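# Unpeg postcards, stack them on mat, box the clothespins

## Task

Remove every postcard from the line and leave them lying flat in one stack on the mat, and put all of the clothespins into the box.

## Robot and tools

Robot: two arms, left_arm and right_arm, each with a two-finger gripper and a wrist camera. There is also a fixed overhead camera, cam_high. Base poses in the scene frame: left_arm at (+0.027, +0.379, +0.040) m, quat_wxyz (+1.000, 0, 0, -0.030); right_arm at (-0.039, -0.370, +0.040) m, quat_wxyz (+1.000, 0, 0, -0.020). A camera stand sits behind the arms.

Frames: the scene frame has its origin at table-top height, halfway between the nominal bases. +z is up, +x reaches out over the table, and left_arm is on the +y side. Image left and right do not match arm names. Reported end_effector_position (m), end_effector_quat_wxyz, velocities and targets are all in the scene frame. Motion offsets are instead along each arm's own Hand target axes. The gripper's fingers point along its +z and close along its y. The reported position is the point between the pads, roughly 1 cm short of the fingertips. Readings can be a few cm off, more when the arm reaches far.

Row layout, shared by execute_actions and move: 14 numbers, each in [-1, 1]. First come left_arm's dx, dy, dz, rx, ry, rz and opening, then the same seven for right_arm. Every row must carry all 14 numbers, even when one arm stays idle. dx..rz are an offset from that arm's Hand target as it was when the action or move began, not from the previous row. 1.0 stands for 0.6 m or 180 degrees. rx, ry, rz form a single rotation vector. The opening is absolute: +1 is fully open (0.093 m), -1 is closed. Sending all six pose numbers as 0 re-requests the current Hand target. Sending the same offset twice moves the arm twice. A 0 in the opening slot closes to the middle of the scale, so resend the present opening to leave a gripper unchanged.

execute_actions(actions, cameras): actions is a list of actions. Each action is a table of at most 15 rows, each row one 1/30 s step. If a table is shorter, its last row is held until 15 steps. An empty list returns the state with images and the scene number. cameras takes a list of names, ["all"], or []. Results from actions also list end_effector_position at some of the steps.

move(target, speed, blend, opening_speed, grip_force, blocking, cameras): moves each gripper in a straight line toward an offset target. target is a single 14-number row, or up to 15 rows. Every row counts from the same starting Hand targets. speed is in m/s, from 0.002 to 2.9, default 0.25. Rotation is capped at twice that value in rad/s. Give one speed, or one per target. blend is in metres and rounds corners at intermediate targets; 0 means stop at each. opening_speed is how fast the opening changes, per second on the -1..1 scale, at least 0.2. grip_force is the per-pad limit in N, 10 to 50, given once or per arm. It stays set until changed, and the fingers close slowly below full force. blocking=false returns after about 0.5 s while motion goes on. A move lasts at most 10 s. It does not avoid obstacles or the other arm. The result adds a move: line, such as done, off_target, moving, held or fault, plus limits like paced (pose clipped) or held (steps withheld). done means at rest within 10 mm and 2 degrees of the target; it says nothing about contact. Opening changes on later rows take effect only once everything is still.

wait(seconds 0..10, cameras) lets time pass with the commands held. stop(cameras) brakes a running move. zoom_image(camera, region [x0,y0,x1,y1] in pixels, at most 504x504) enlarges part of the latest image from cam_high, cam_left_wrist or cam_right_wrist. All three images are 896x504. finished_scene(scene) ends the current scene for good; pass its number.

Results: Hand target is the last commanded pose after clipping, and the next offsets count from it. The gripper often stops short of it. Another command, even all zeros, asks for the target again; if it is still short, send the remaining gap as an offset. Orientation commands are clipped to 40 degrees from the measured orientation. Friction and weight can leave the gripper low, short or tilted, so check its position and orientation after every move. grip_measured runs from +1 (open) to -1 (closed). The pads meet near -0.94, and each mm of object width adds about 0.0208. Each gripper may read up to 0.02 too open. To grip firmly, send about 0.24 below the reading for the object's width; to release, send well above it. A reading below -0.94 does not prove something thin is held. Joint positions end with the finger gap in m. Joint torques include the arm's weight, and joints 1-3 wrap at ±28 N m. Tool commands lists the current commands. Joint velocities may be left out when everything is still.

Joint limits (rad): waist -2.618..3.054, shoulder 0..3.142, elbow 0..3.142 (straight at 2.901), wrist pitch ±1.571, wrist yaw ±1.571, wrist roll ±2.094.

Cameras: calibration in the setup gives K, distortion and T_world_to_cam for each camera. These values can be off by a few degrees or mm. Wrist images can lag while the arm moves.

Avoid: dropping things, releasing objects that are still moving, fast impacts, and strong pushes. Anything falling or being left off the table fails the task. Never let the arms or grippers collide or press on each other, and never close one gripper on the other's fingers. Don't strain the camera cables. Route paths around an arm's own base, not close past it. A blocked arm keeps pushing until you command its target back past the gripper. Holding loads, full stretch and pushing at unreachable poses heat the motors. MOTOR HOT appears at 75 °C; at 90 °C the arm folds up and stops working. Loose objects may occasionally get nudged by outside forces.

Each tool is called after ">>>" by a JSON object that holds its "api" and its "payload", one argument or row to a line.

## Session

>>> {"api": "execute_actions", "payload": {
  "actions": []
}}

Scene clock: 0.00 s.
left_arm: end_effector_position=(+0.4104, +0.3908, +0.1244) grip_measured=+1.000 end_effector_quat_wxyz=(+0.541, -0.061, +0.838, +0.039) | right_arm: end_effector_position=(+0.3456, -0.3909, +0.1015) grip_measured=+1.000 end_effector_quat_wxyz=(+0.537, +0.008, +0.842, -0.041)
Joint positions: left_arm=[0.018 1.503 0.393 0.679 -0.171 -0.079 0.093] | right_arm=[0.006 1.62 0.363 0.824 0.048 -0.045 0.093]
Joint velocities: within noise
Joint torques (N m): no reading
Motor temperatures (°C): left_arm=[23 27 29 31 25 26 23] | right_arm=[23 29 32 31 24 27 25]
Heat: left arm: 31 °C; right arm: 32 °C.
Hand target: left_arm +0.4159, +0.3907, +0.1368; +0.558, -0.063, +0.827, +0.037 | right_arm +0.3500, -0.3910, +0.1101; +0.549, +0.009, +0.835, -0.042
Tool commands: left_gripper/opening=+1.0 right_gripper/opening=+1.0

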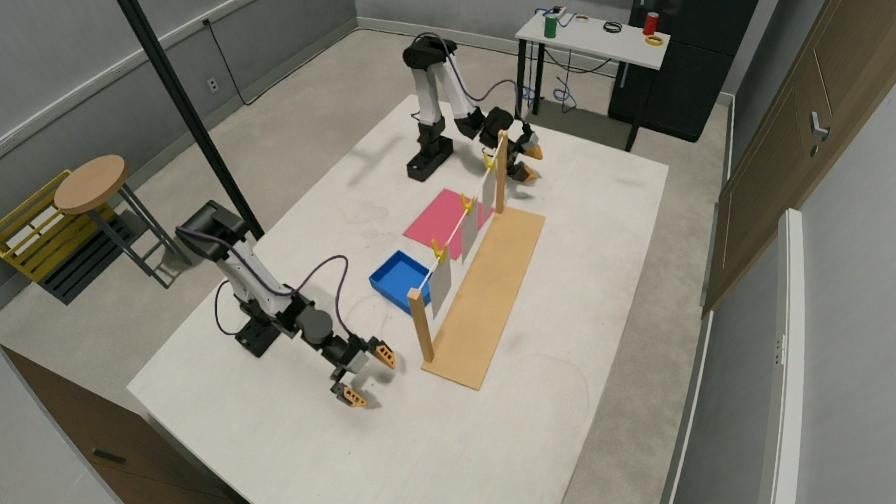

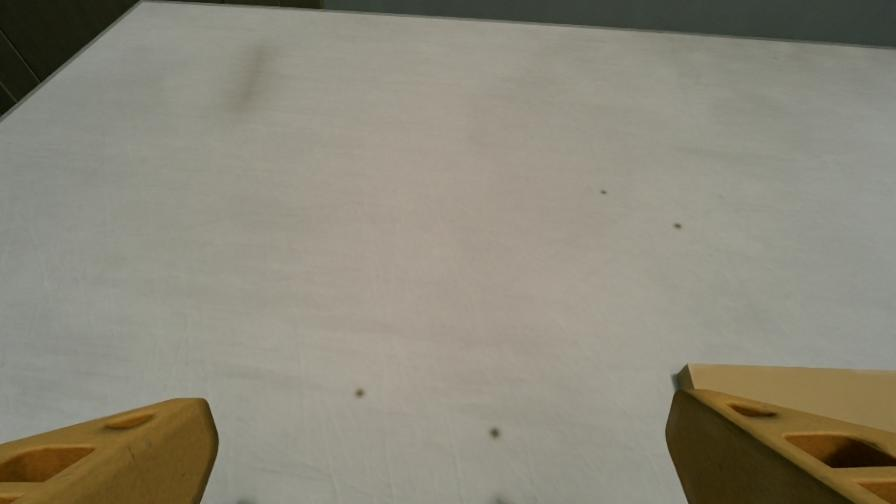

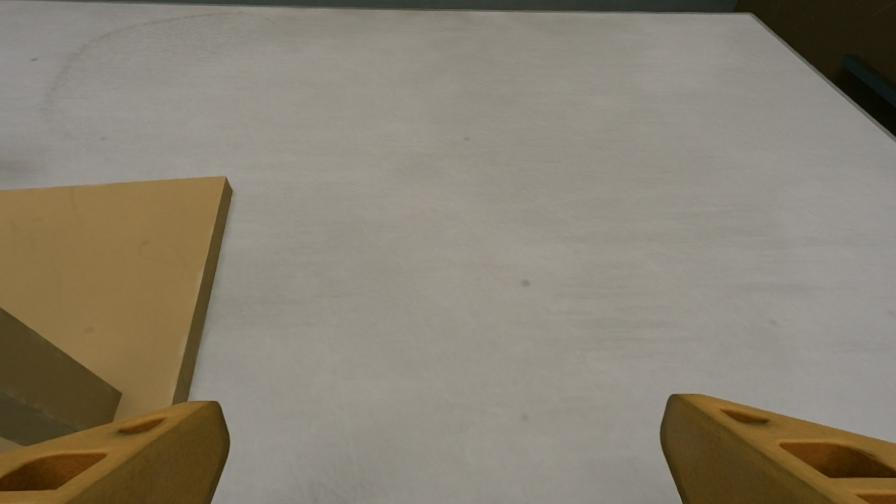

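>>> {"api": "zoom_image", "payload": {
  "camera": "cam_high",
  "region": [340, 110, 580, 400]
}}

>>> {"api": "zoom_image", "payload": {
  "camera": "cam_high",
  "region": [400, 200, 490, 320]
}}

>>> {"api": "zoom_image", "payload": {
  "camera": "cam_high",
  "region": [440, 120, 530, 240]
}}

Scaled by 1.738 from the camera's 896x504 image, which has a finer 1280x720 frame.

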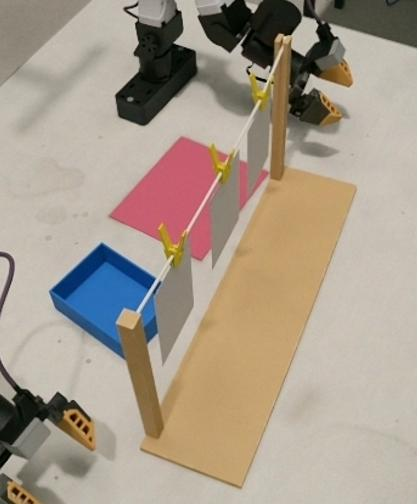

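Scaled by 4.200 from the camera's 896x504 image, which has a finer 1280x720 frame.

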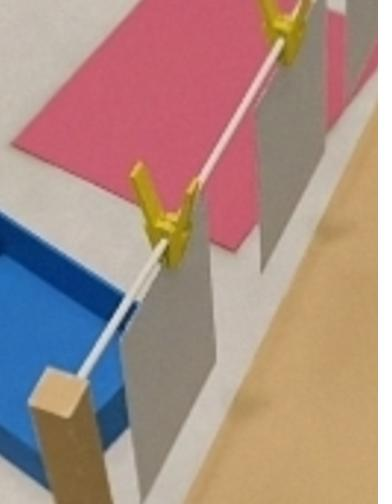

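Scaled by 4.200 from the camera's 896x504 image, which has a finer 1280x720 frame.

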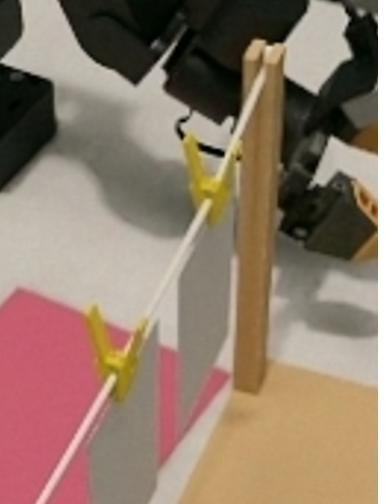

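>>> {"api": "move", "payload": {
  "target": [-0.0767,-0.4087,-0.525,0,-0.125,0,1,-0.2013,0.2977,-0.3807,0,-0.129,0,1],
  "speed": 0.3,
  "cameras": ["all"]
}}

Scene clock: 49.97 s.
left_arm: end_effector_position=(+0.1811, +0.1125, +0.2910) grip_measured=+1.000 end_effector_quat_wxyz=(+0.706, +0.028, +0.708, -0.015) | right_arm: end_effector_position=(+0.1998, -0.1945, +0.2904) grip_measured=+1.000 end_effector_quat_wxyz=(+0.700, -0.009, +0.712, -0.051)
Joint positions: left_arm=[-1.563 1.309 0.706 0.221 -1.561 -0.363 0.093] | right_arm=[1.244 1.044 0.456 0.54 1.264 -0.04 0.093]
Joint torques (N m): left_arm=[-0.36 -3.11 9.24 1.26 -0.39 0.01] | right_arm=[0.61 -1.73 8.92 1.87 0.02 -0.12]
Motor temperatures (°C): left_arm=[23 29 32 36 25 26 23] | right_arm=[23 32 36 38 24 26 25]
Heat: left arm: 36 °C; right arm: 38 °C.
Hand target: left_arm +0.1793, +0.1096, +0.2994; +0.709, -0.054, +0.702, +0.049 | right_arm +0.1995, -0.1913, +0.3002; +0.706, +0.000, +0.707, -0.043
Off the commanded pose: left_arm 0.009 m, 12 deg | right_arm 0.010 m, 2 deg.
joint sent to its limit (left arm) — joint 5 (wrist yaw), lower limit. The joint targets are off in orientation, not in position.
move: off_target (left_arm)
camera_calibration:
cam_left_wrist: T_world_to_cam=[[-0.0734088, -0.996506, -0.0398442, 0.137776], [-0.415383, 0.0668725, -0.907185, 0.372049], [0.90668, -0.0500448, -0.418841, 0.049113], [0, 0, 0, 1]] pos_world=[0.120127, 0.114872, 0.363577]
cam_right_wrist: T_world_to_cam=[[-0.0663659, -0.994731, 0.0781417, -0.204158], [-0.448536, -0.0402139, -0.892859, 0.38031], [0.891297, -0.0943048, -0.443504, 0.0147966], [0, 0, 0, 1]] pos_world=[0.143845, -0.186393, 0.362079]

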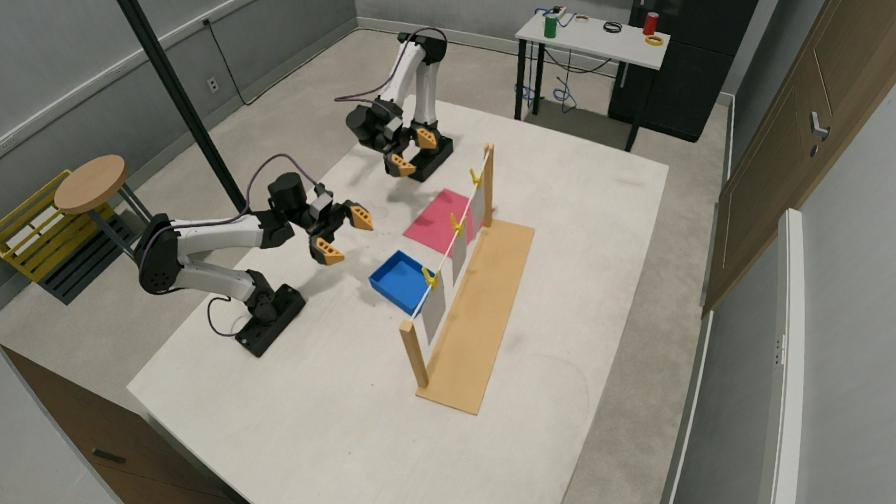

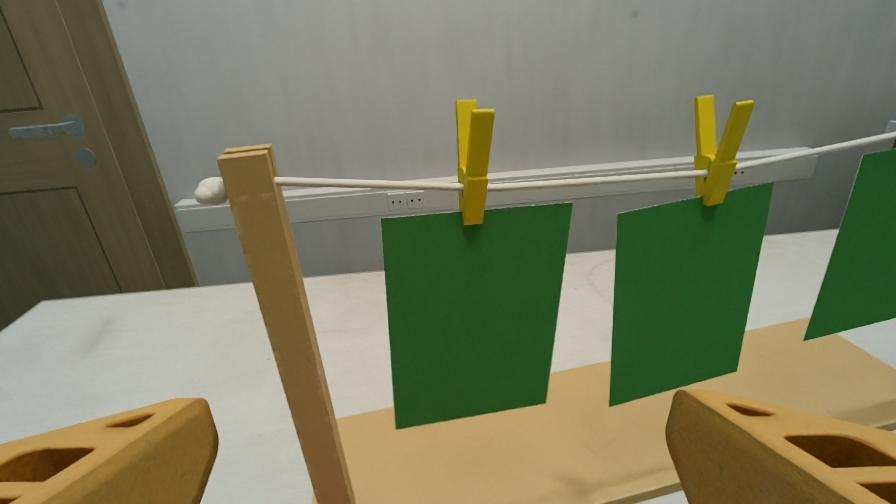

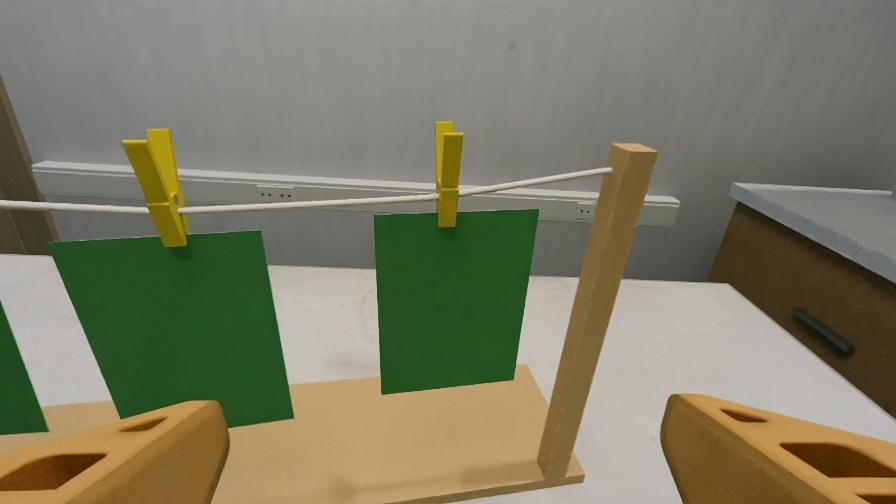

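>>> {"api": "zoom_image", "payload": {
  "camera": "cam_high",
  "region": [380, 130, 560, 420]
}}

>>> {"api": "zoom_image", "payload": {
  "camera": "cam_high",
  "region": [260, 140, 500, 300]
}}

>>> {"api": "zoom_image", "payload": {
  "camera": "cam_right_wrist",
  "region": [350, 100, 650, 280]
}}

>>> {"api": "zoom_image", "payload": {
  "camera": "cam_left_wrist",
  "region": [400, 80, 780, 240]
}}

Scaled by 1.738 from the camera's 896x504 image, which has a finer 1280x720 frame.

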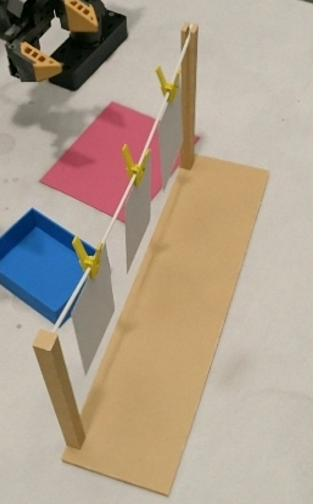

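Scaled by 2.100 from the camera's 896x504 image, which has a finer 1280x720 frame.

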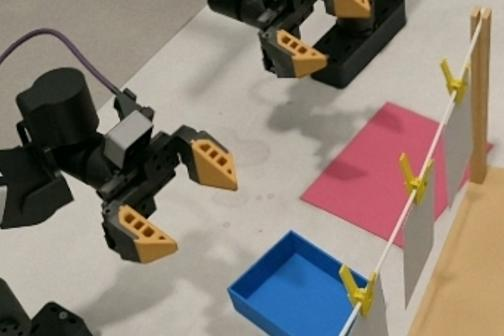

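Scaled by 1.680 from the camera's 896x504 image, which has a finer 1280x720 frame.

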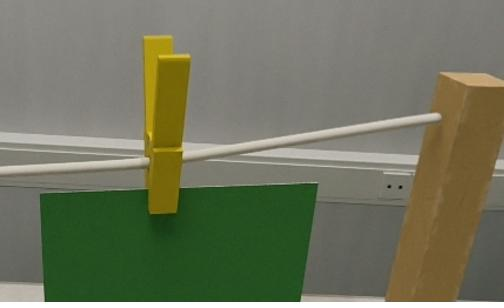

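Scaled by 1.326 from the camera's 896x504 image, which has a finer 1280x720 frame.

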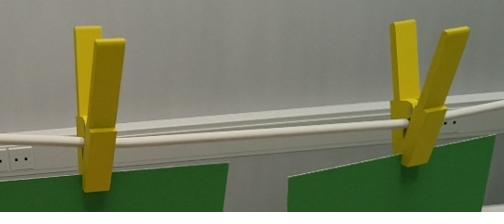

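>>> {"api": "move", "payload": {
  "target": [
    [-0.2698,0.3012,0.116,0,0,0,1,0,0,0,0,0,0,-0.1],
    [-0.2,0.3428,0.526,0.387,0.3936,-0.3815,1,-0.05,0.23,0.08,-0.03,0.16,-0.006,-0.1],
    [0.0005,0.2948,0.517,0.387,0.3936,-0.3815,1,-0.103,0.4578,0.2032,-0.0629,0.3305,-0.0129,-0.1]
  ],
  "speed": 0.35,
  "blend": [0.04,0.04,0],
  "cameras": ["all"]
}}

Scene clock: 99.40 s.
left_arm: end_effector_position=(+0.4645, +0.3340, +0.2870) grip_measured=+1.000 end_effector_quat_wxyz=(+0.083, -0.117, +0.734, -0.664) | right_arm: end_effector_position=(+0.3331, +0.0754, +0.3335) grip_measured=-0.099 end_effector_quat_wxyz=(+0.404, -0.092, +0.898, +0.146)
Joint positions: left_arm=[0.349 2.133 1.898 -1.399 1.465 0.028 0.093] | right_arm=[1.03 2.398 2.836 -1.197 0.411 0.607 0.04]
Joint torques (N m): left_arm=[-0.39 -8.42 6.93 -0.63 1.4 1.48] | right_arm=[-0.62 -10.78 8.57 1.96 -0.01 -0.17]
Heat: left arm: 36 °C; right arm: 40 °C.
Hand target: left_arm +0.4605, +0.3295, +0.3004; +0.043, -0.043, +0.706, -0.706 | right_arm +0.3380, +0.0788, +0.3453; +0.258, -0.059, +0.964, +0.016
Off the commanded pose: left_arm 0.015 m, 11 deg | right_arm 0.013 m, 24 deg.
elbow stopped short (right arm): the move would have taken joint 3 (elbow) straighter than the controller allows.
move: off_target (left_arm, right_arm); blend cut to 0 m at target 1
camera_calibration:
cam_left_wrist: T_world_to_cam=[[0.0389291, -0.0864361, 0.995497, -0.27416], [-0.988431, 0.142823, 0.0510537, 0.437077], [-0.146592, -0.985967, -0.0798761, 0.506106], [0, 0, 0, 1]] pos_world=[0.516885, 0.412882, 0.291036]
cam_right_wrist: T_world_to_cam=[[0.273104, -0.943406, -0.188148, 0.0416955], [-0.897243, -0.179267, -0.403507, 0.486224], [0.346942, 0.279014, -0.895423, 0.244463], [0, 0, 0, 1]] pos_world=[0.340059, 0.0582913, 0.422937]

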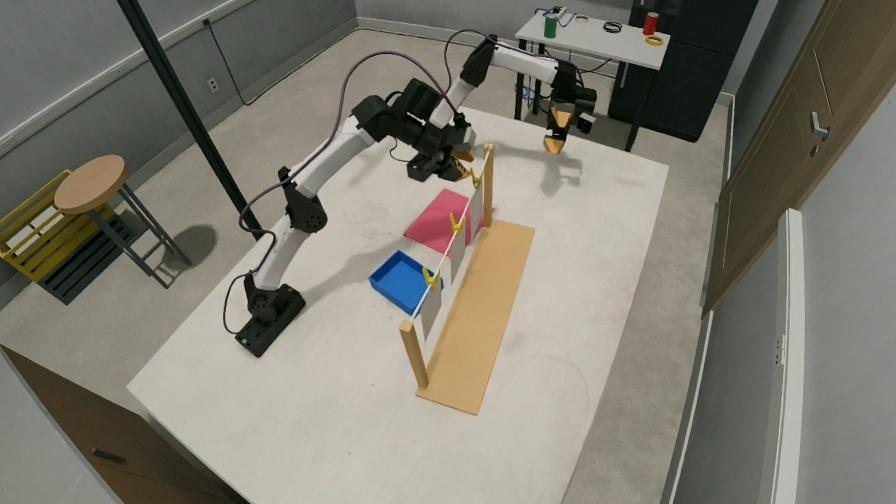

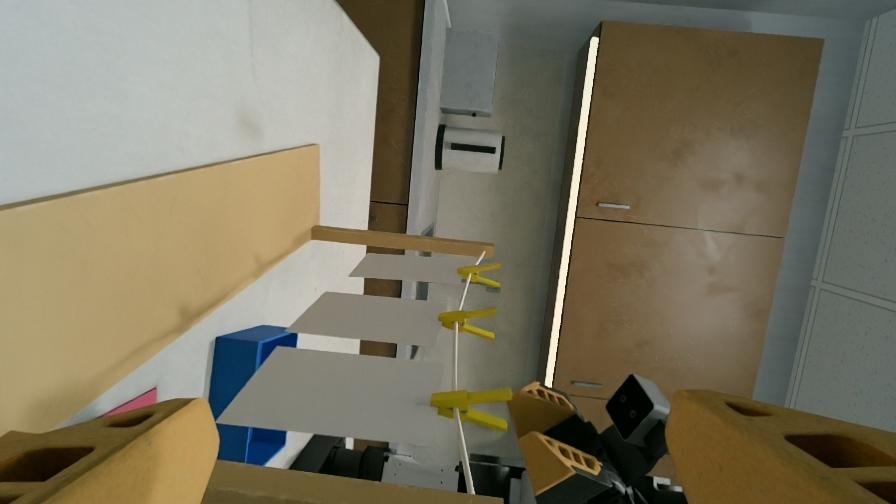

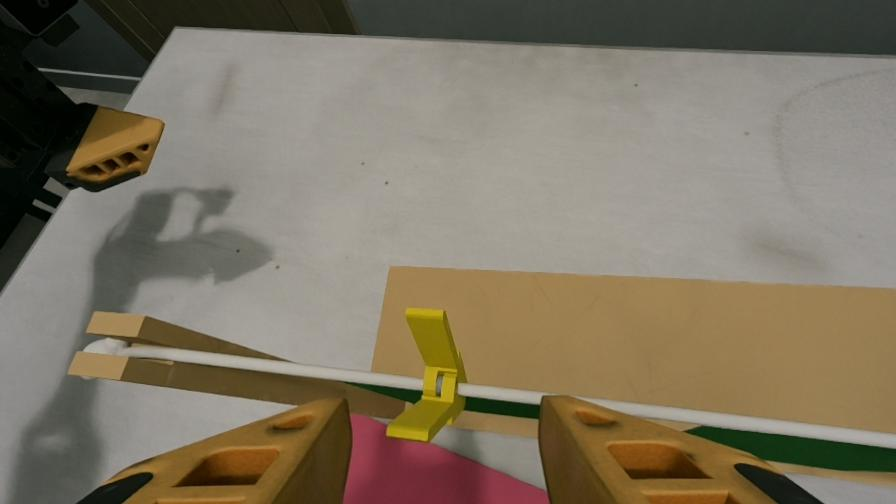

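>>> {"api": "move", "payload": {
  "target": [0,0,0,0,0,0,1,0.0207,0.0156,0.006,0,-0.0833,0,-0.1],
  "cameras": ["cam_right_wrist","cam_left_wrist"]
}}

Scene clock: 117.10 s.
left_arm: end_effector_position=(+0.4645, +0.3340, +0.2869) grip_measured=+1.000 end_effector_quat_wxyz=(+0.083, -0.117, +0.734, -0.664) | right_arm: end_effector_position=(+0.3256, +0.0820, +0.3256) grip_measured=-0.099 end_effector_quat_wxyz=(+0.445, -0.088, +0.887, +0.088)
Joint positions: left_arm=[0.349 2.133 1.898 -1.399 1.465 0.028 0.093] | right_arm=[1.093 2.432 2.836 -1.191 0.589 0.607 0.04]
Joint torques (N m): left_arm=[-0.43 -8.38 6.99 -0.6 1.38 1.51] | right_arm=[0.28 -10.69 8.58 1.89 0.21 -0.1]
Motor temperatures (°C): left_arm=[23 31 36 33 26 27 23] | right_arm=[23 36 41 37 24 26 24]
Heat: left arm: 36 °C; right arm: 41 °C.
Hand target: left_arm +0.4605, +0.3295, +0.3004; +0.043, -0.043, +0.706, -0.706 | right_arm +0.3279, +0.0871, +0.3359; +0.382, -0.057, +0.922, +0.024
Off the commanded pose: left_arm 0.015 m, 11 deg | right_arm 0.012 m, 12 deg.
elbow stopped short (right arm): the move would have taken joint 3 (elbow) straighter than the controller allows.
move: off_target (left_arm, right_arm)
camera_calibration:
cam_left_wrist: T_world_to_cam=[[0.0386413, -0.0869049, 0.995467, -0.273809], [-0.988426, 0.142928, 0.0508457, 0.437092], [-0.146699, -0.98591, -0.0803761, 0.506284], [0, 0, 0, 1]] pos_world=[0.516885, 0.412882, 0.291037]
cam_right_wrist: T_world_to_cam=[[0.223472, -0.97139, -0.0803818, 0.0318844], [-0.868189, -0.160885, -0.469429, 0.487985], [0.443067, 0.174691, -0.879304, 0.210248], [0, 0, 0, 1]] pos_world=[0.323384, 0.0727535, 0.416509]
Images, in order (width x height): cam_left_wrist 896x504, cam_right_wrist 896x504.

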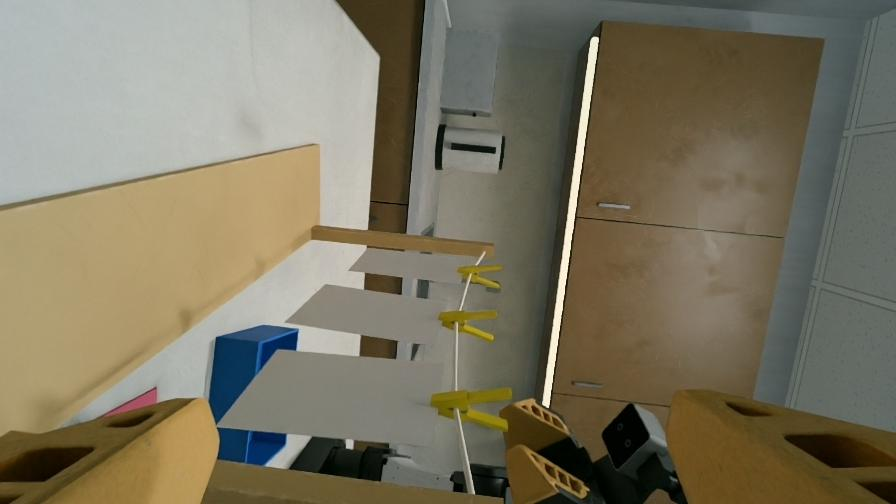

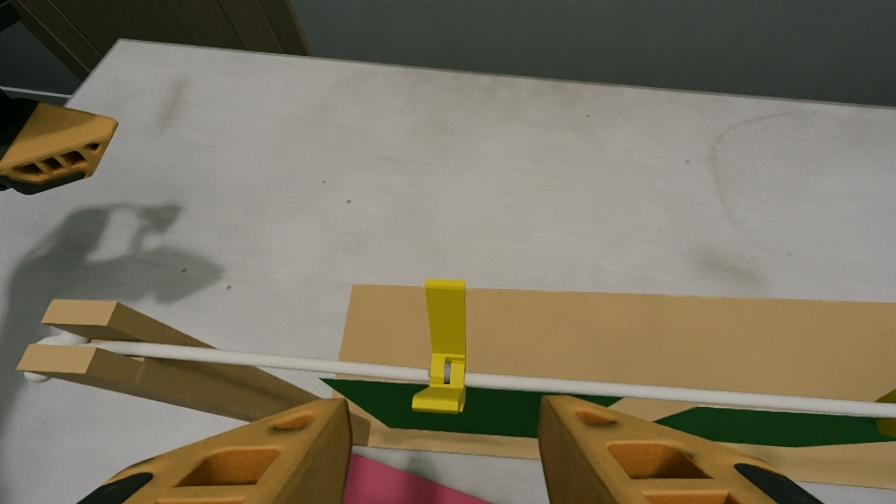

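>>> {"api": "move", "payload": {
  "target": [0,0,0,0,0,0,1,0.0015,0.0058,0.0692,0,-0.028,0,-0.1],
  "speed": 0.1,
  "cameras": ["cam_right_wrist","cam_left_wrist"]
}}

>>> {"api": "zoom_image", "payload": {
  "camera": "cam_left_wrist",
  "region": [400, 360, 660, 504]
}}

Scene clock: 125.87 s.
left_arm: end_effector_position=(+0.4645, +0.3340, +0.2869) grip_measured=+1.000 end_effector_quat_wxyz=(+0.083, -0.117, +0.734, -0.664) | right_arm: end_effector_position=(+0.3487, +0.0929, +0.2951) grip_measured=-0.099 end_effector_quat_wxyz=(+0.457, -0.082, +0.883, +0.069)
Joint positions: left_arm=[0.349 2.133 1.898 -1.399 1.465 0.028 0.093] | right_arm=[1.076 2.513 2.836 -1.108 0.625 0.586 0.04]
Joint torques (N m): left_arm=[-0.4 -8.39 6.99 -0.6 1.38 1.49] | right_arm=[-0.75 -11.45 8.94 1.88 0.24 -0.17]
Heat: left arm: 36 °C; right arm: 42 °C.
Hand target: left_arm +0.4605, +0.3295, +0.3004; +0.043, -0.043, +0.706, -0.706 | right_arm +0.3559, +0.0941, +0.3060; +0.422, -0.055, +0.905, +0.026
Off the commanded pose: left_arm 0.015 m, 11 deg | right_arm 0.013 m, 7 deg.
elbow stopped short (right arm): the move would have taken joint 3 (elbow) straighter than the controller allows.
move: off_target (left_arm, right_arm)
camera_calibration:
cam_left_wrist: T_world_to_cam=[[0.0386413, -0.0869049, 0.995467, -0.273809], [-0.988426, 0.142928, 0.0508457, 0.437092], [-0.146699, -0.98591, -0.0803761, 0.506284], [0, 0, 0, 1]] pos_world=[0.516885, 0.412882, 0.291037]
cam_right_wrist: T_world_to_cam=[[0.196419, -0.979344, -0.0480177, 0.0354598], [-0.859521, -0.148407, -0.48908, 0.497024], [0.471851, 0.137337, -0.870916, 0.162108], [0, 0, 0, 1]] pos_world=[0.343747, 0.0862257, 0.38597]
Images, in order (width x height): cam_left_wrist 896x504, cam_right_wrist 896x504.

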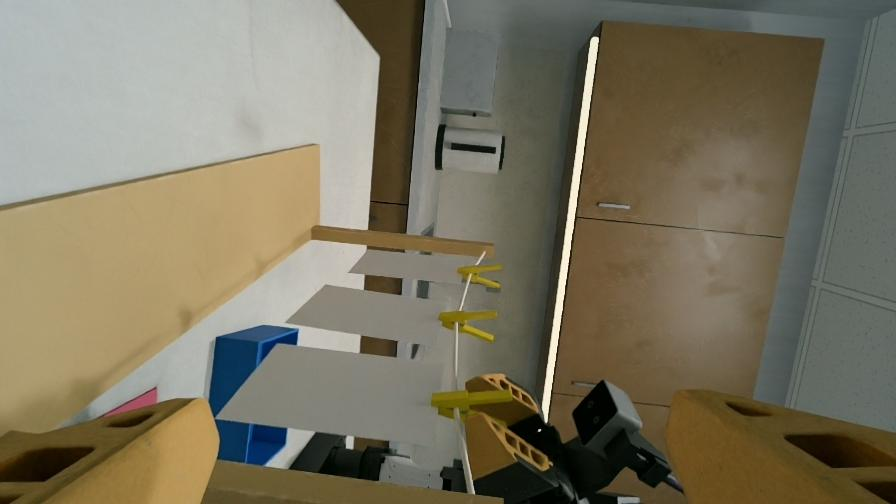

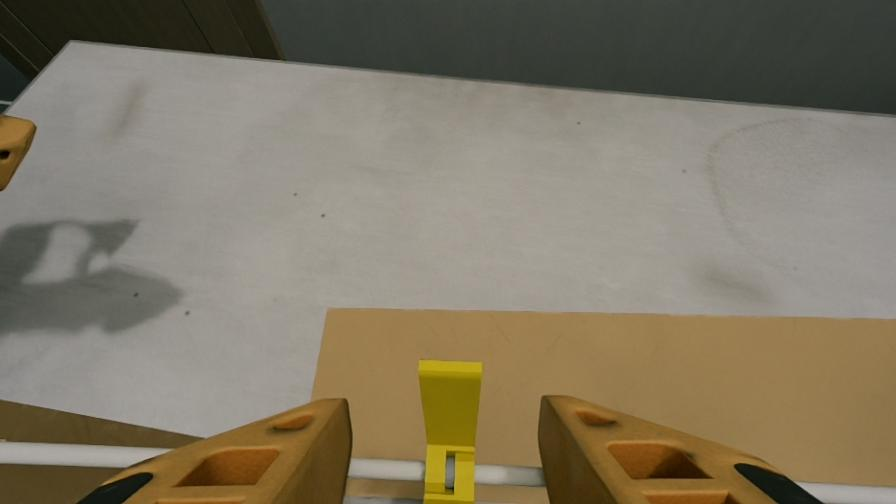

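Scaled by 1.938 from the camera's 896x504 image, which has a finer 1280x720 frame.

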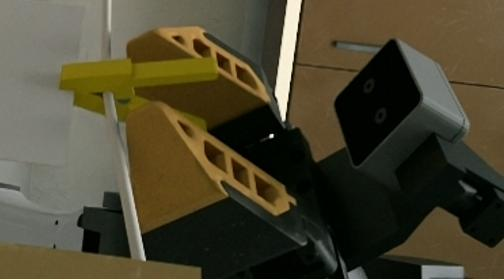

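>>> {"api": "move", "payload": {
  "target": [0,0,0,0,0,0,1,0,0,0,0,0,0,-0.85],
  "opening_speed": 0.8,
  "cameras": ["cam_right_wrist","cam_left_wrist"]
}}

Scene clock: 129.47 s.
left_arm: end_effector_position=(+0.4645, +0.3340, +0.2869) grip_measured=+1.000 end_effector_quat_wxyz=(+0.083, -0.117, +0.734, -0.664) | right_arm: end_effector_position=(+0.3497, +0.0921, +0.2956) grip_measured=-0.849 end_effector_quat_wxyz=(+0.459, -0.081, +0.882, +0.067)
Joint positions: left_arm=[0.349 2.133 1.898 -1.399 1.465 0.028 0.093] | right_arm=[1.075 2.513 2.836 -1.107 0.63 0.584 0.004]
Joint velocities: left_arm=[within noise] | right_arm=[-0.007 -0.022 -0.012 0.022 -0.007 0.007 -0.005]
Joint torques (N m): left_arm=[-0.43 -8.35 6.95 -0.63 1.38 1.51] | right_arm=[-0.68 -11.4 8.91 1.87 0.21 -0.16]
Heat: left arm: 36 °C; right arm: 42 °C.
Hand target: left_arm +0.4605, +0.3295, +0.3004; +0.043, -0.043, +0.706, -0.706 | right_arm +0.3559, +0.0941, +0.3060; +0.422, -0.055, +0.905, +0.026
Off the commanded pose: left_arm 0.015 m, 11 deg | right_arm 0.012 m, 7 deg.
elbow stopped short (right arm): the move would have taken joint 3 (elbow) straighter than the controller allows.
move: off_target (left_arm, right_arm)
camera_calibration:
cam_left_wrist: T_world_to_cam=[[0.0386413, -0.0869049, 0.995467, -0.273809], [-0.988426, 0.142928, 0.0508457, 0.437092], [-0.146699, -0.98591, -0.0803761, 0.506284], [0, 0, 0, 1]] pos_world=[0.516885, 0.412882, 0.291037]
cam_right_wrist: T_world_to_cam=[[0.193419, -0.980061, -0.0454941, 0.0347675], [-0.858061, -0.146493, -0.49221, 0.49832], [0.475731, 0.134239, -0.869287, 0.160615], [0, 0, 0, 1]] pos_world=[0.344455, 0.085514, 0.38648]
Images, in order (width x height): cam_left_wrist 896x504, cam_right_wrist 896x504.

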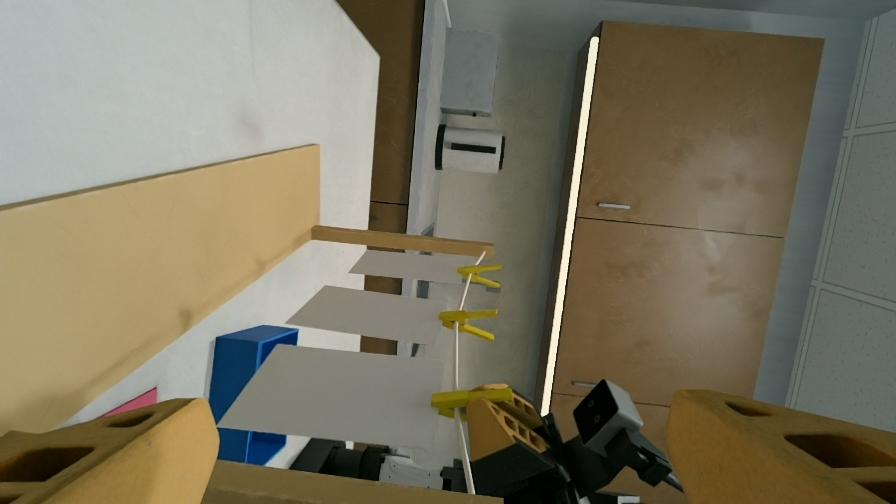

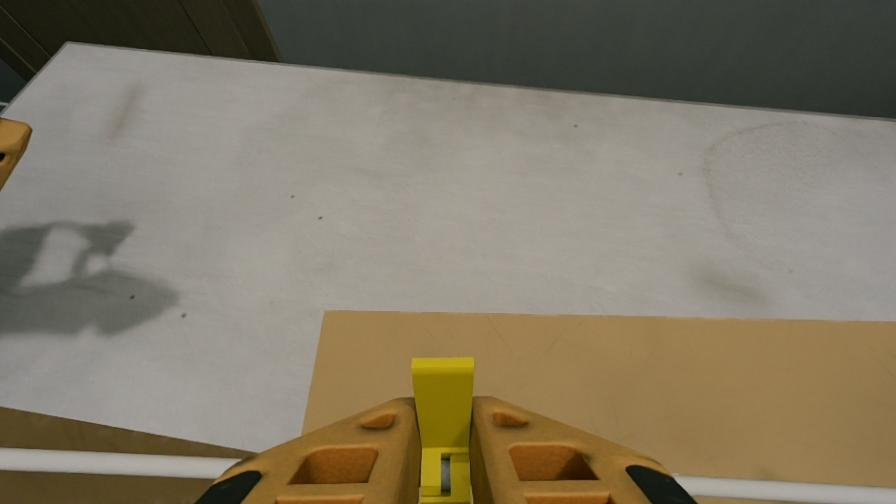

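>>> {"api": "move", "payload": {
  "target": [
    [0,0,0,0,0,0,1,0.0112,0.0003,-0.0057,0,-0.1278,0,-0.85],
    [0,0,0,0,0,0,1,0.024,0.0008,-0.008,0,-0.25,0,-0.85]
  ],
  "speed": 0.2,
  "blend": [0.01,0],
  "cameras": ["all"]
}}

Scene clock: 149.30 s.
left_arm: end_effector_position=(+0.4645, +0.3340, +0.2869) grip_measured=+1.000 end_effector_quat_wxyz=(+0.083, -0.117, +0.734, -0.664) | right_arm: end_effector_position=(+0.3449, +0.0890, +0.3026) grip_measured=-0.846 end_effector_quat_wxyz=(+0.734, -0.034, +0.677, +0.042)
Joint positions: left_arm=[0.349 2.133 1.898 -1.399 1.465 0.028 0.093] | right_arm=[1.152 2.226 1.641 0.736 1 -0.119 0.005]
Joint velocities: left_arm=[within noise] | right_arm=[-0.002 -0.022 -0.012 0.051 0.022 0.022 0.009]
Joint torques (N m): left_arm=[-0.42 -8.44 6.94 -0.6 1.37 1.52] | right_arm=[0.25 -10.3 6.43 1.99 -0.29 -0.15]
Motor temperatures (°C): left_arm=[23 33 36 32 27 28 22] | right_arm=[23 42 42 38 24 26 25]
Heat: left arm: 36 °C; right arm: 42 °C.
Hand target: left_arm +0.4605, +0.3295, +0.3004; +0.043, -0.043, +0.706, -0.706 | right_arm +0.3432, +0.0929, +0.2981; +0.736, -0.041, +0.674, +0.046
Off the commanded pose: left_arm 0.015 m, 11 deg | right_arm 0.006 m, 1 deg.
move: off_target (left_arm)
camera_calibration:
cam_left_wrist: T_world_to_cam=[[0.0386413, -0.0869049, 0.995467, -0.273809], [-0.988426, 0.142928, 0.0508457, 0.437092], [-0.146699, -0.98591, -0.0803761, 0.506284], [0, 0, 0, 1]] pos_world=[0.516885, 0.412882, 0.291037]
cam_right_wrist: T_world_to_cam=[[0.100233, -0.994844, -0.0154576, 0.0574057], [-0.357948, -0.0215599, -0.933492, 0.44711], [0.928346, 0.0990999, -0.358264, -0.138215], [0, 0, 0, 1]] pos_world=[0.282599, 0.0804464, 0.368744]

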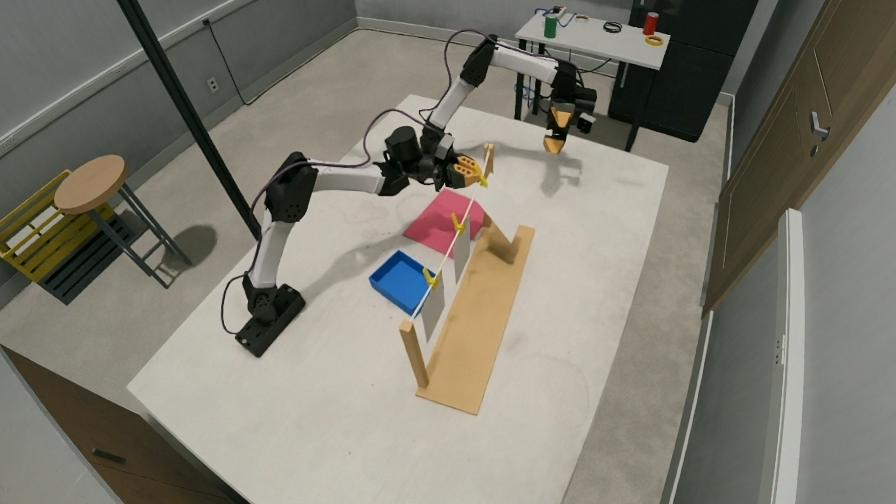

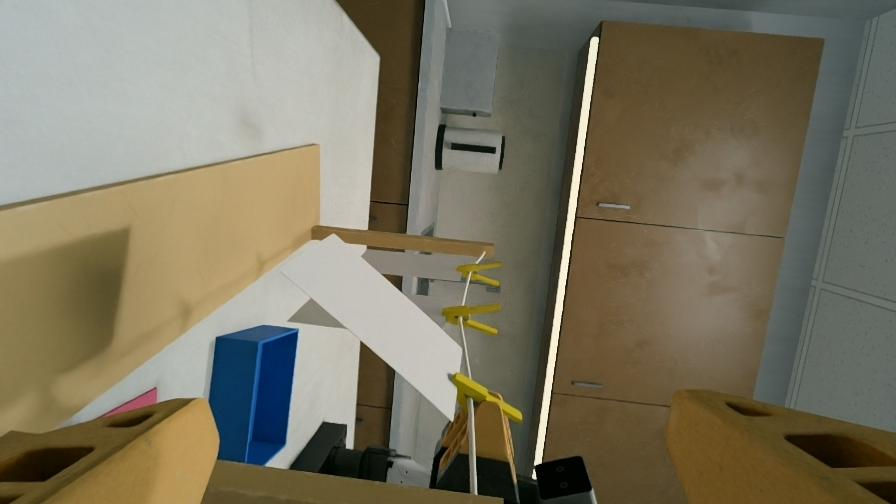

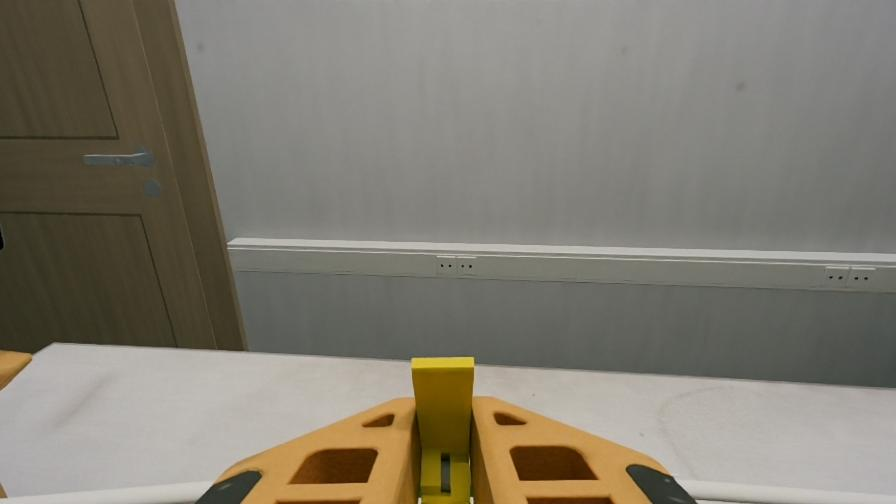

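>>> {"api": "move", "payload": {
  "target": [0,0,0,0,0,0,1,0.037,0.0016,-0.0165,0,-0.2222,0,-0.85],
  "speed": 0.2,
  "cameras": ["all"]
}}

>>> {"api": "zoom_image", "payload": {
  "camera": "cam_high",
  "region": [400, 120, 560, 260]
}}

Scene clock: 156.60 s.
left_arm: end_effector_position=(+0.4645, +0.3340, +0.2869) grip_measured=+1.000 end_effector_quat_wxyz=(+0.083, -0.117, +0.734, -0.664) | right_arm: end_effector_position=(+0.3412, +0.0980, +0.2760) grip_measured=-0.847 end_effector_quat_wxyz=(+0.844, -0.079, +0.528, +0.055)
Joint positions: left_arm=[0.349 2.133 1.898 -1.399 1.465 0.028 0.093] | right_arm=[1.121 2.504 1.62 1.519 0.76 -0.554 0.005]
Joint velocities: left_arm=[within noise] | right_arm=[0.002 -0.012 -0.007 0.007 0.037 0.022 -0.004]
Joint torques (N m): left_arm=[-0.46 -8.39 6.98 -0.61 1.39 1.52] | right_arm=[0.05 -11.84 3.56 1.98 -0.47 0.07]
Heat: left arm: 36 °C; right arm: 43 °C.
Hand target: left_arm +0.4605, +0.3295, +0.3004; +0.043, -0.043, +0.706, -0.706 | right_arm +0.3351, +0.0930, +0.2752; +0.922, -0.023, +0.382, +0.057
Off the commanded pose: left_arm 0.015 m, 11 deg | right_arm 0.008 m, 20 deg.
joint sent to its limit (right arm) — joint 4 (wrist pitch), upper limit. The joint targets are off in orientation, not in position.
move: off_target (left_arm, right_arm)
camera_calibration:
cam_left_wrist: T_world_to_cam=[[0.0386413, -0.0869049, 0.995467, -0.273809], [-0.988426, 0.142928, 0.0508457, 0.437092], [-0.146699, -0.98591, -0.0803761, 0.506284], [0, 0, 0, 1]] pos_world=[0.516885, 0.412882, 0.291037]
cam_right_wrist: T_world_to_cam=[[0.172171, -0.982865, 0.065832, 0.0181714], [0.010388, -0.0650147, -0.99783, 0.317448], [0.985012, 0.172482, -0.000983639, -0.270298], [0, 0, 0, 1]] pos_world=[0.25982, 0.0851202, 0.315297]

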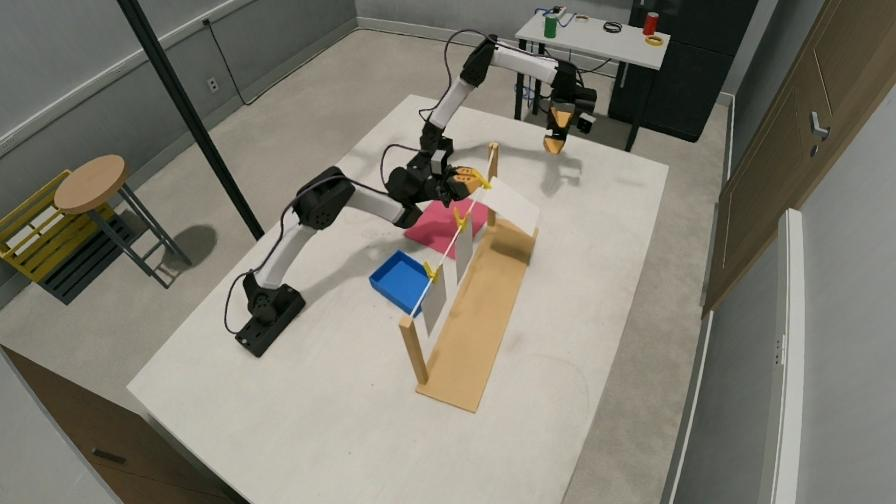

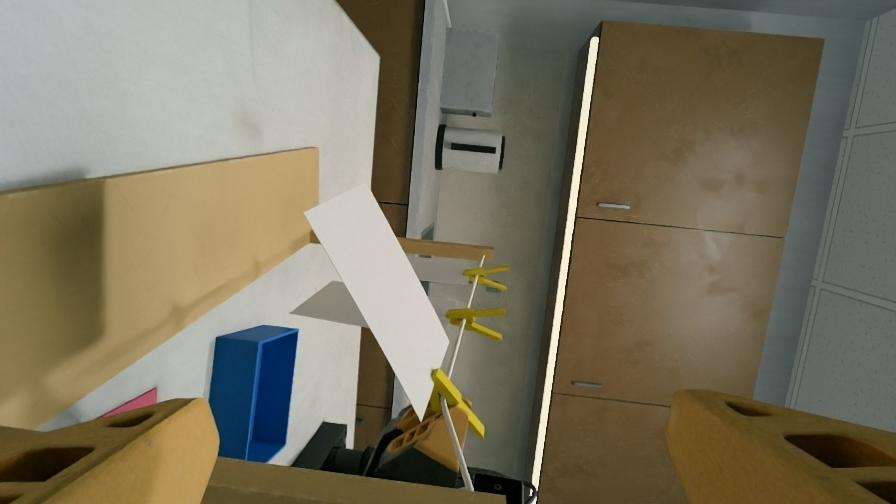

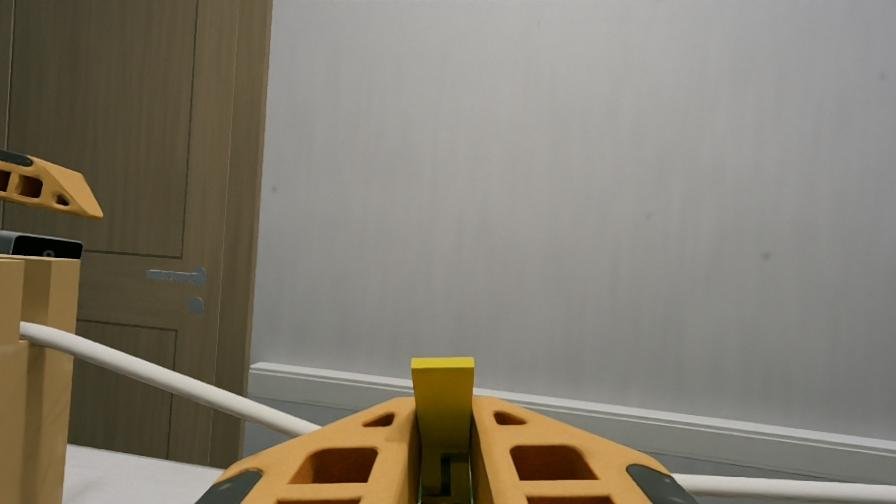

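Scaled by 3.150 from the camera's 896x504 image, which has a finer 1280x720 frame.

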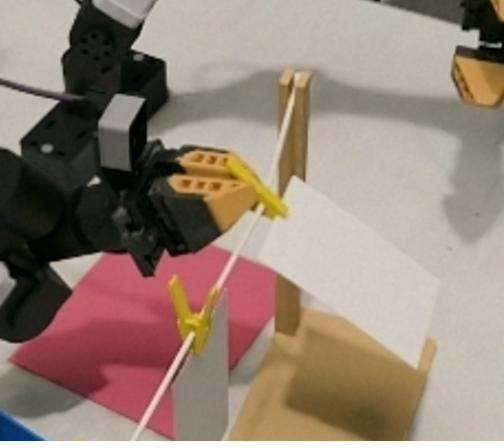

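>>> {"api": "move", "payload": {
  "target": [0.0775,0.1207,0.186,0.0573,0.0334,-0.161,-0.32,-0.0085,-0.0037,0.0127,-0.0283,0.107,-0.0099,-0.85],
  "speed": 0.2,
  "cameras": ["all"]
}}

>>> {"api": "zoom_image", "payload": {
  "camera": "cam_high",
  "region": [400, 100, 600, 270]
}}

Scene clock: 191.43 s.
left_arm: end_effector_position=(+0.4282, +0.2141, +0.2252) grip_measured=-0.318 end_effector_quat_wxyz=(-0.152, -0.157, +0.707, -0.673) | right_arm: end_effector_position=(+0.3392, +0.0967, +0.2776) grip_measured=-0.846 end_effector_quat_wxyz=(+0.843, -0.086, +0.528, +0.055)
Joint positions: left_arm=[0.069 2.206 1.721 -1.345 1.52 -0.181 0.03] | right_arm=[1.121 2.485 1.594 1.517 0.75 -0.554 0.005]
Joint torques (N m): left_arm=[0.01 -8.84 5.04 -0.3 0.95 -0.08] | right_arm=[-0.03 -13.83 4.27 1.52 -0.22 -0.04]
Motor temperatures (°C): left_arm=[23 35 36 30 28 28 22] | right_arm=[23 45 37 39 24 26 25]
Heat: left arm: 36 °C; right arm: 45 °C.
Hand target: left_arm +0.4280, +0.2131, +0.2279; -0.167, -0.178, +0.608, -0.755 | right_arm +0.3371, +0.0910, +0.2843; +0.844, -0.079, +0.527, +0.055
Off the commanded pose: left_arm 0.003 m, 15 deg | right_arm 0.009 m, 1 deg.
joint sent to its limit (left arm) — joint 5 (wrist yaw), upper limit. The joint targets are off in orientation, not in position.
move: off_target (left_arm)
camera_calibration:
cam_left_wrist: T_world_to_cam=[[0.407178, -0.0349381, 0.91268, -0.371676], [-0.831077, 0.4003, 0.386096, 0.223561], [-0.378835, -0.915718, 0.133957, 0.413831], [0, 0, 0, 1]] pos_world=[0.493909, 0.276476, 0.19747]
cam_right_wrist: T_world_to_cam=[[0.179397, -0.980789, 0.0766149, 0.0114848], [0.0111562, -0.0758451, -0.997057, 0.31963], [0.983713, 0.179724, -0.0026645, -0.267908], [0, 0, 0, 1]] pos_world=[0.257918, 0.0836559, 0.317095]

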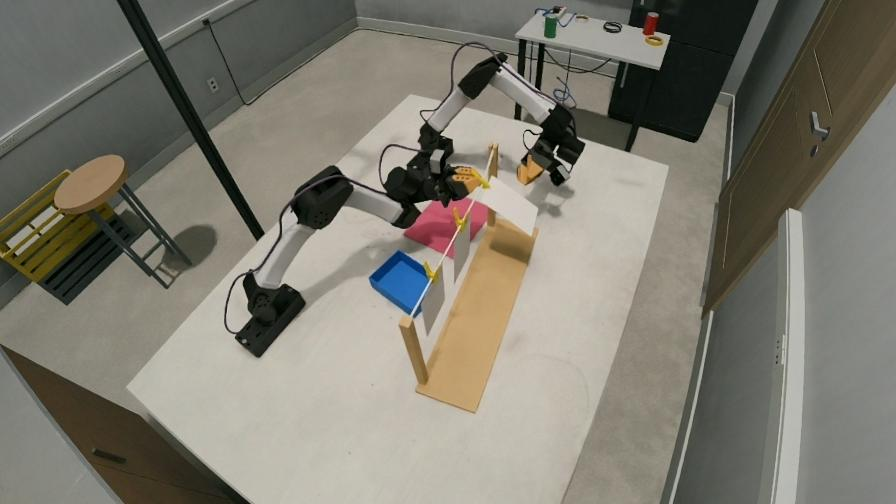

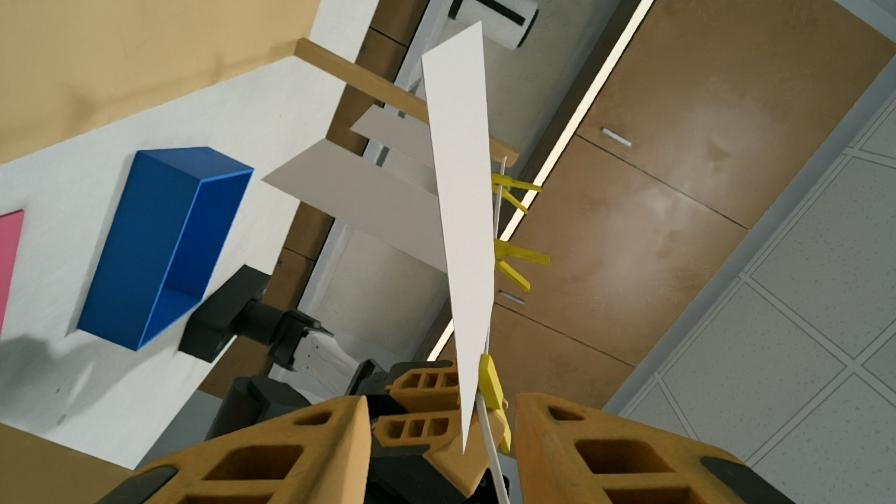

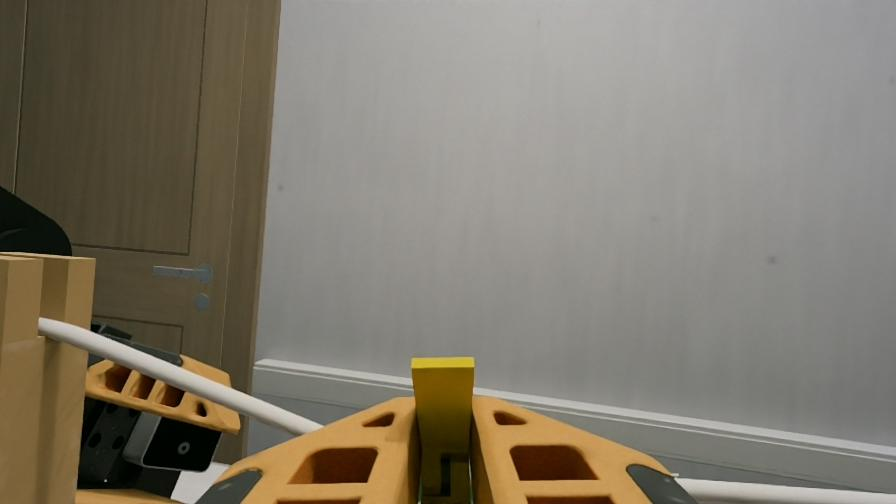

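Scaled by 2.520 from the camera's 896x504 image, which has a finer 1280x720 frame.

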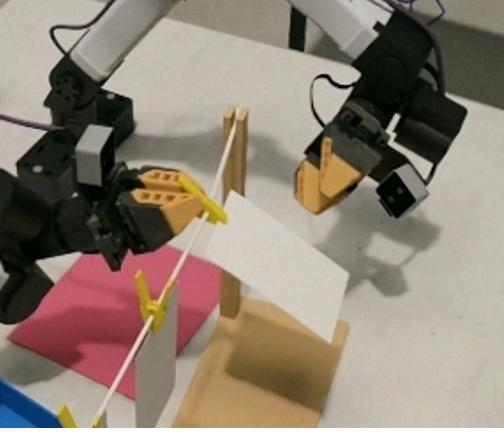

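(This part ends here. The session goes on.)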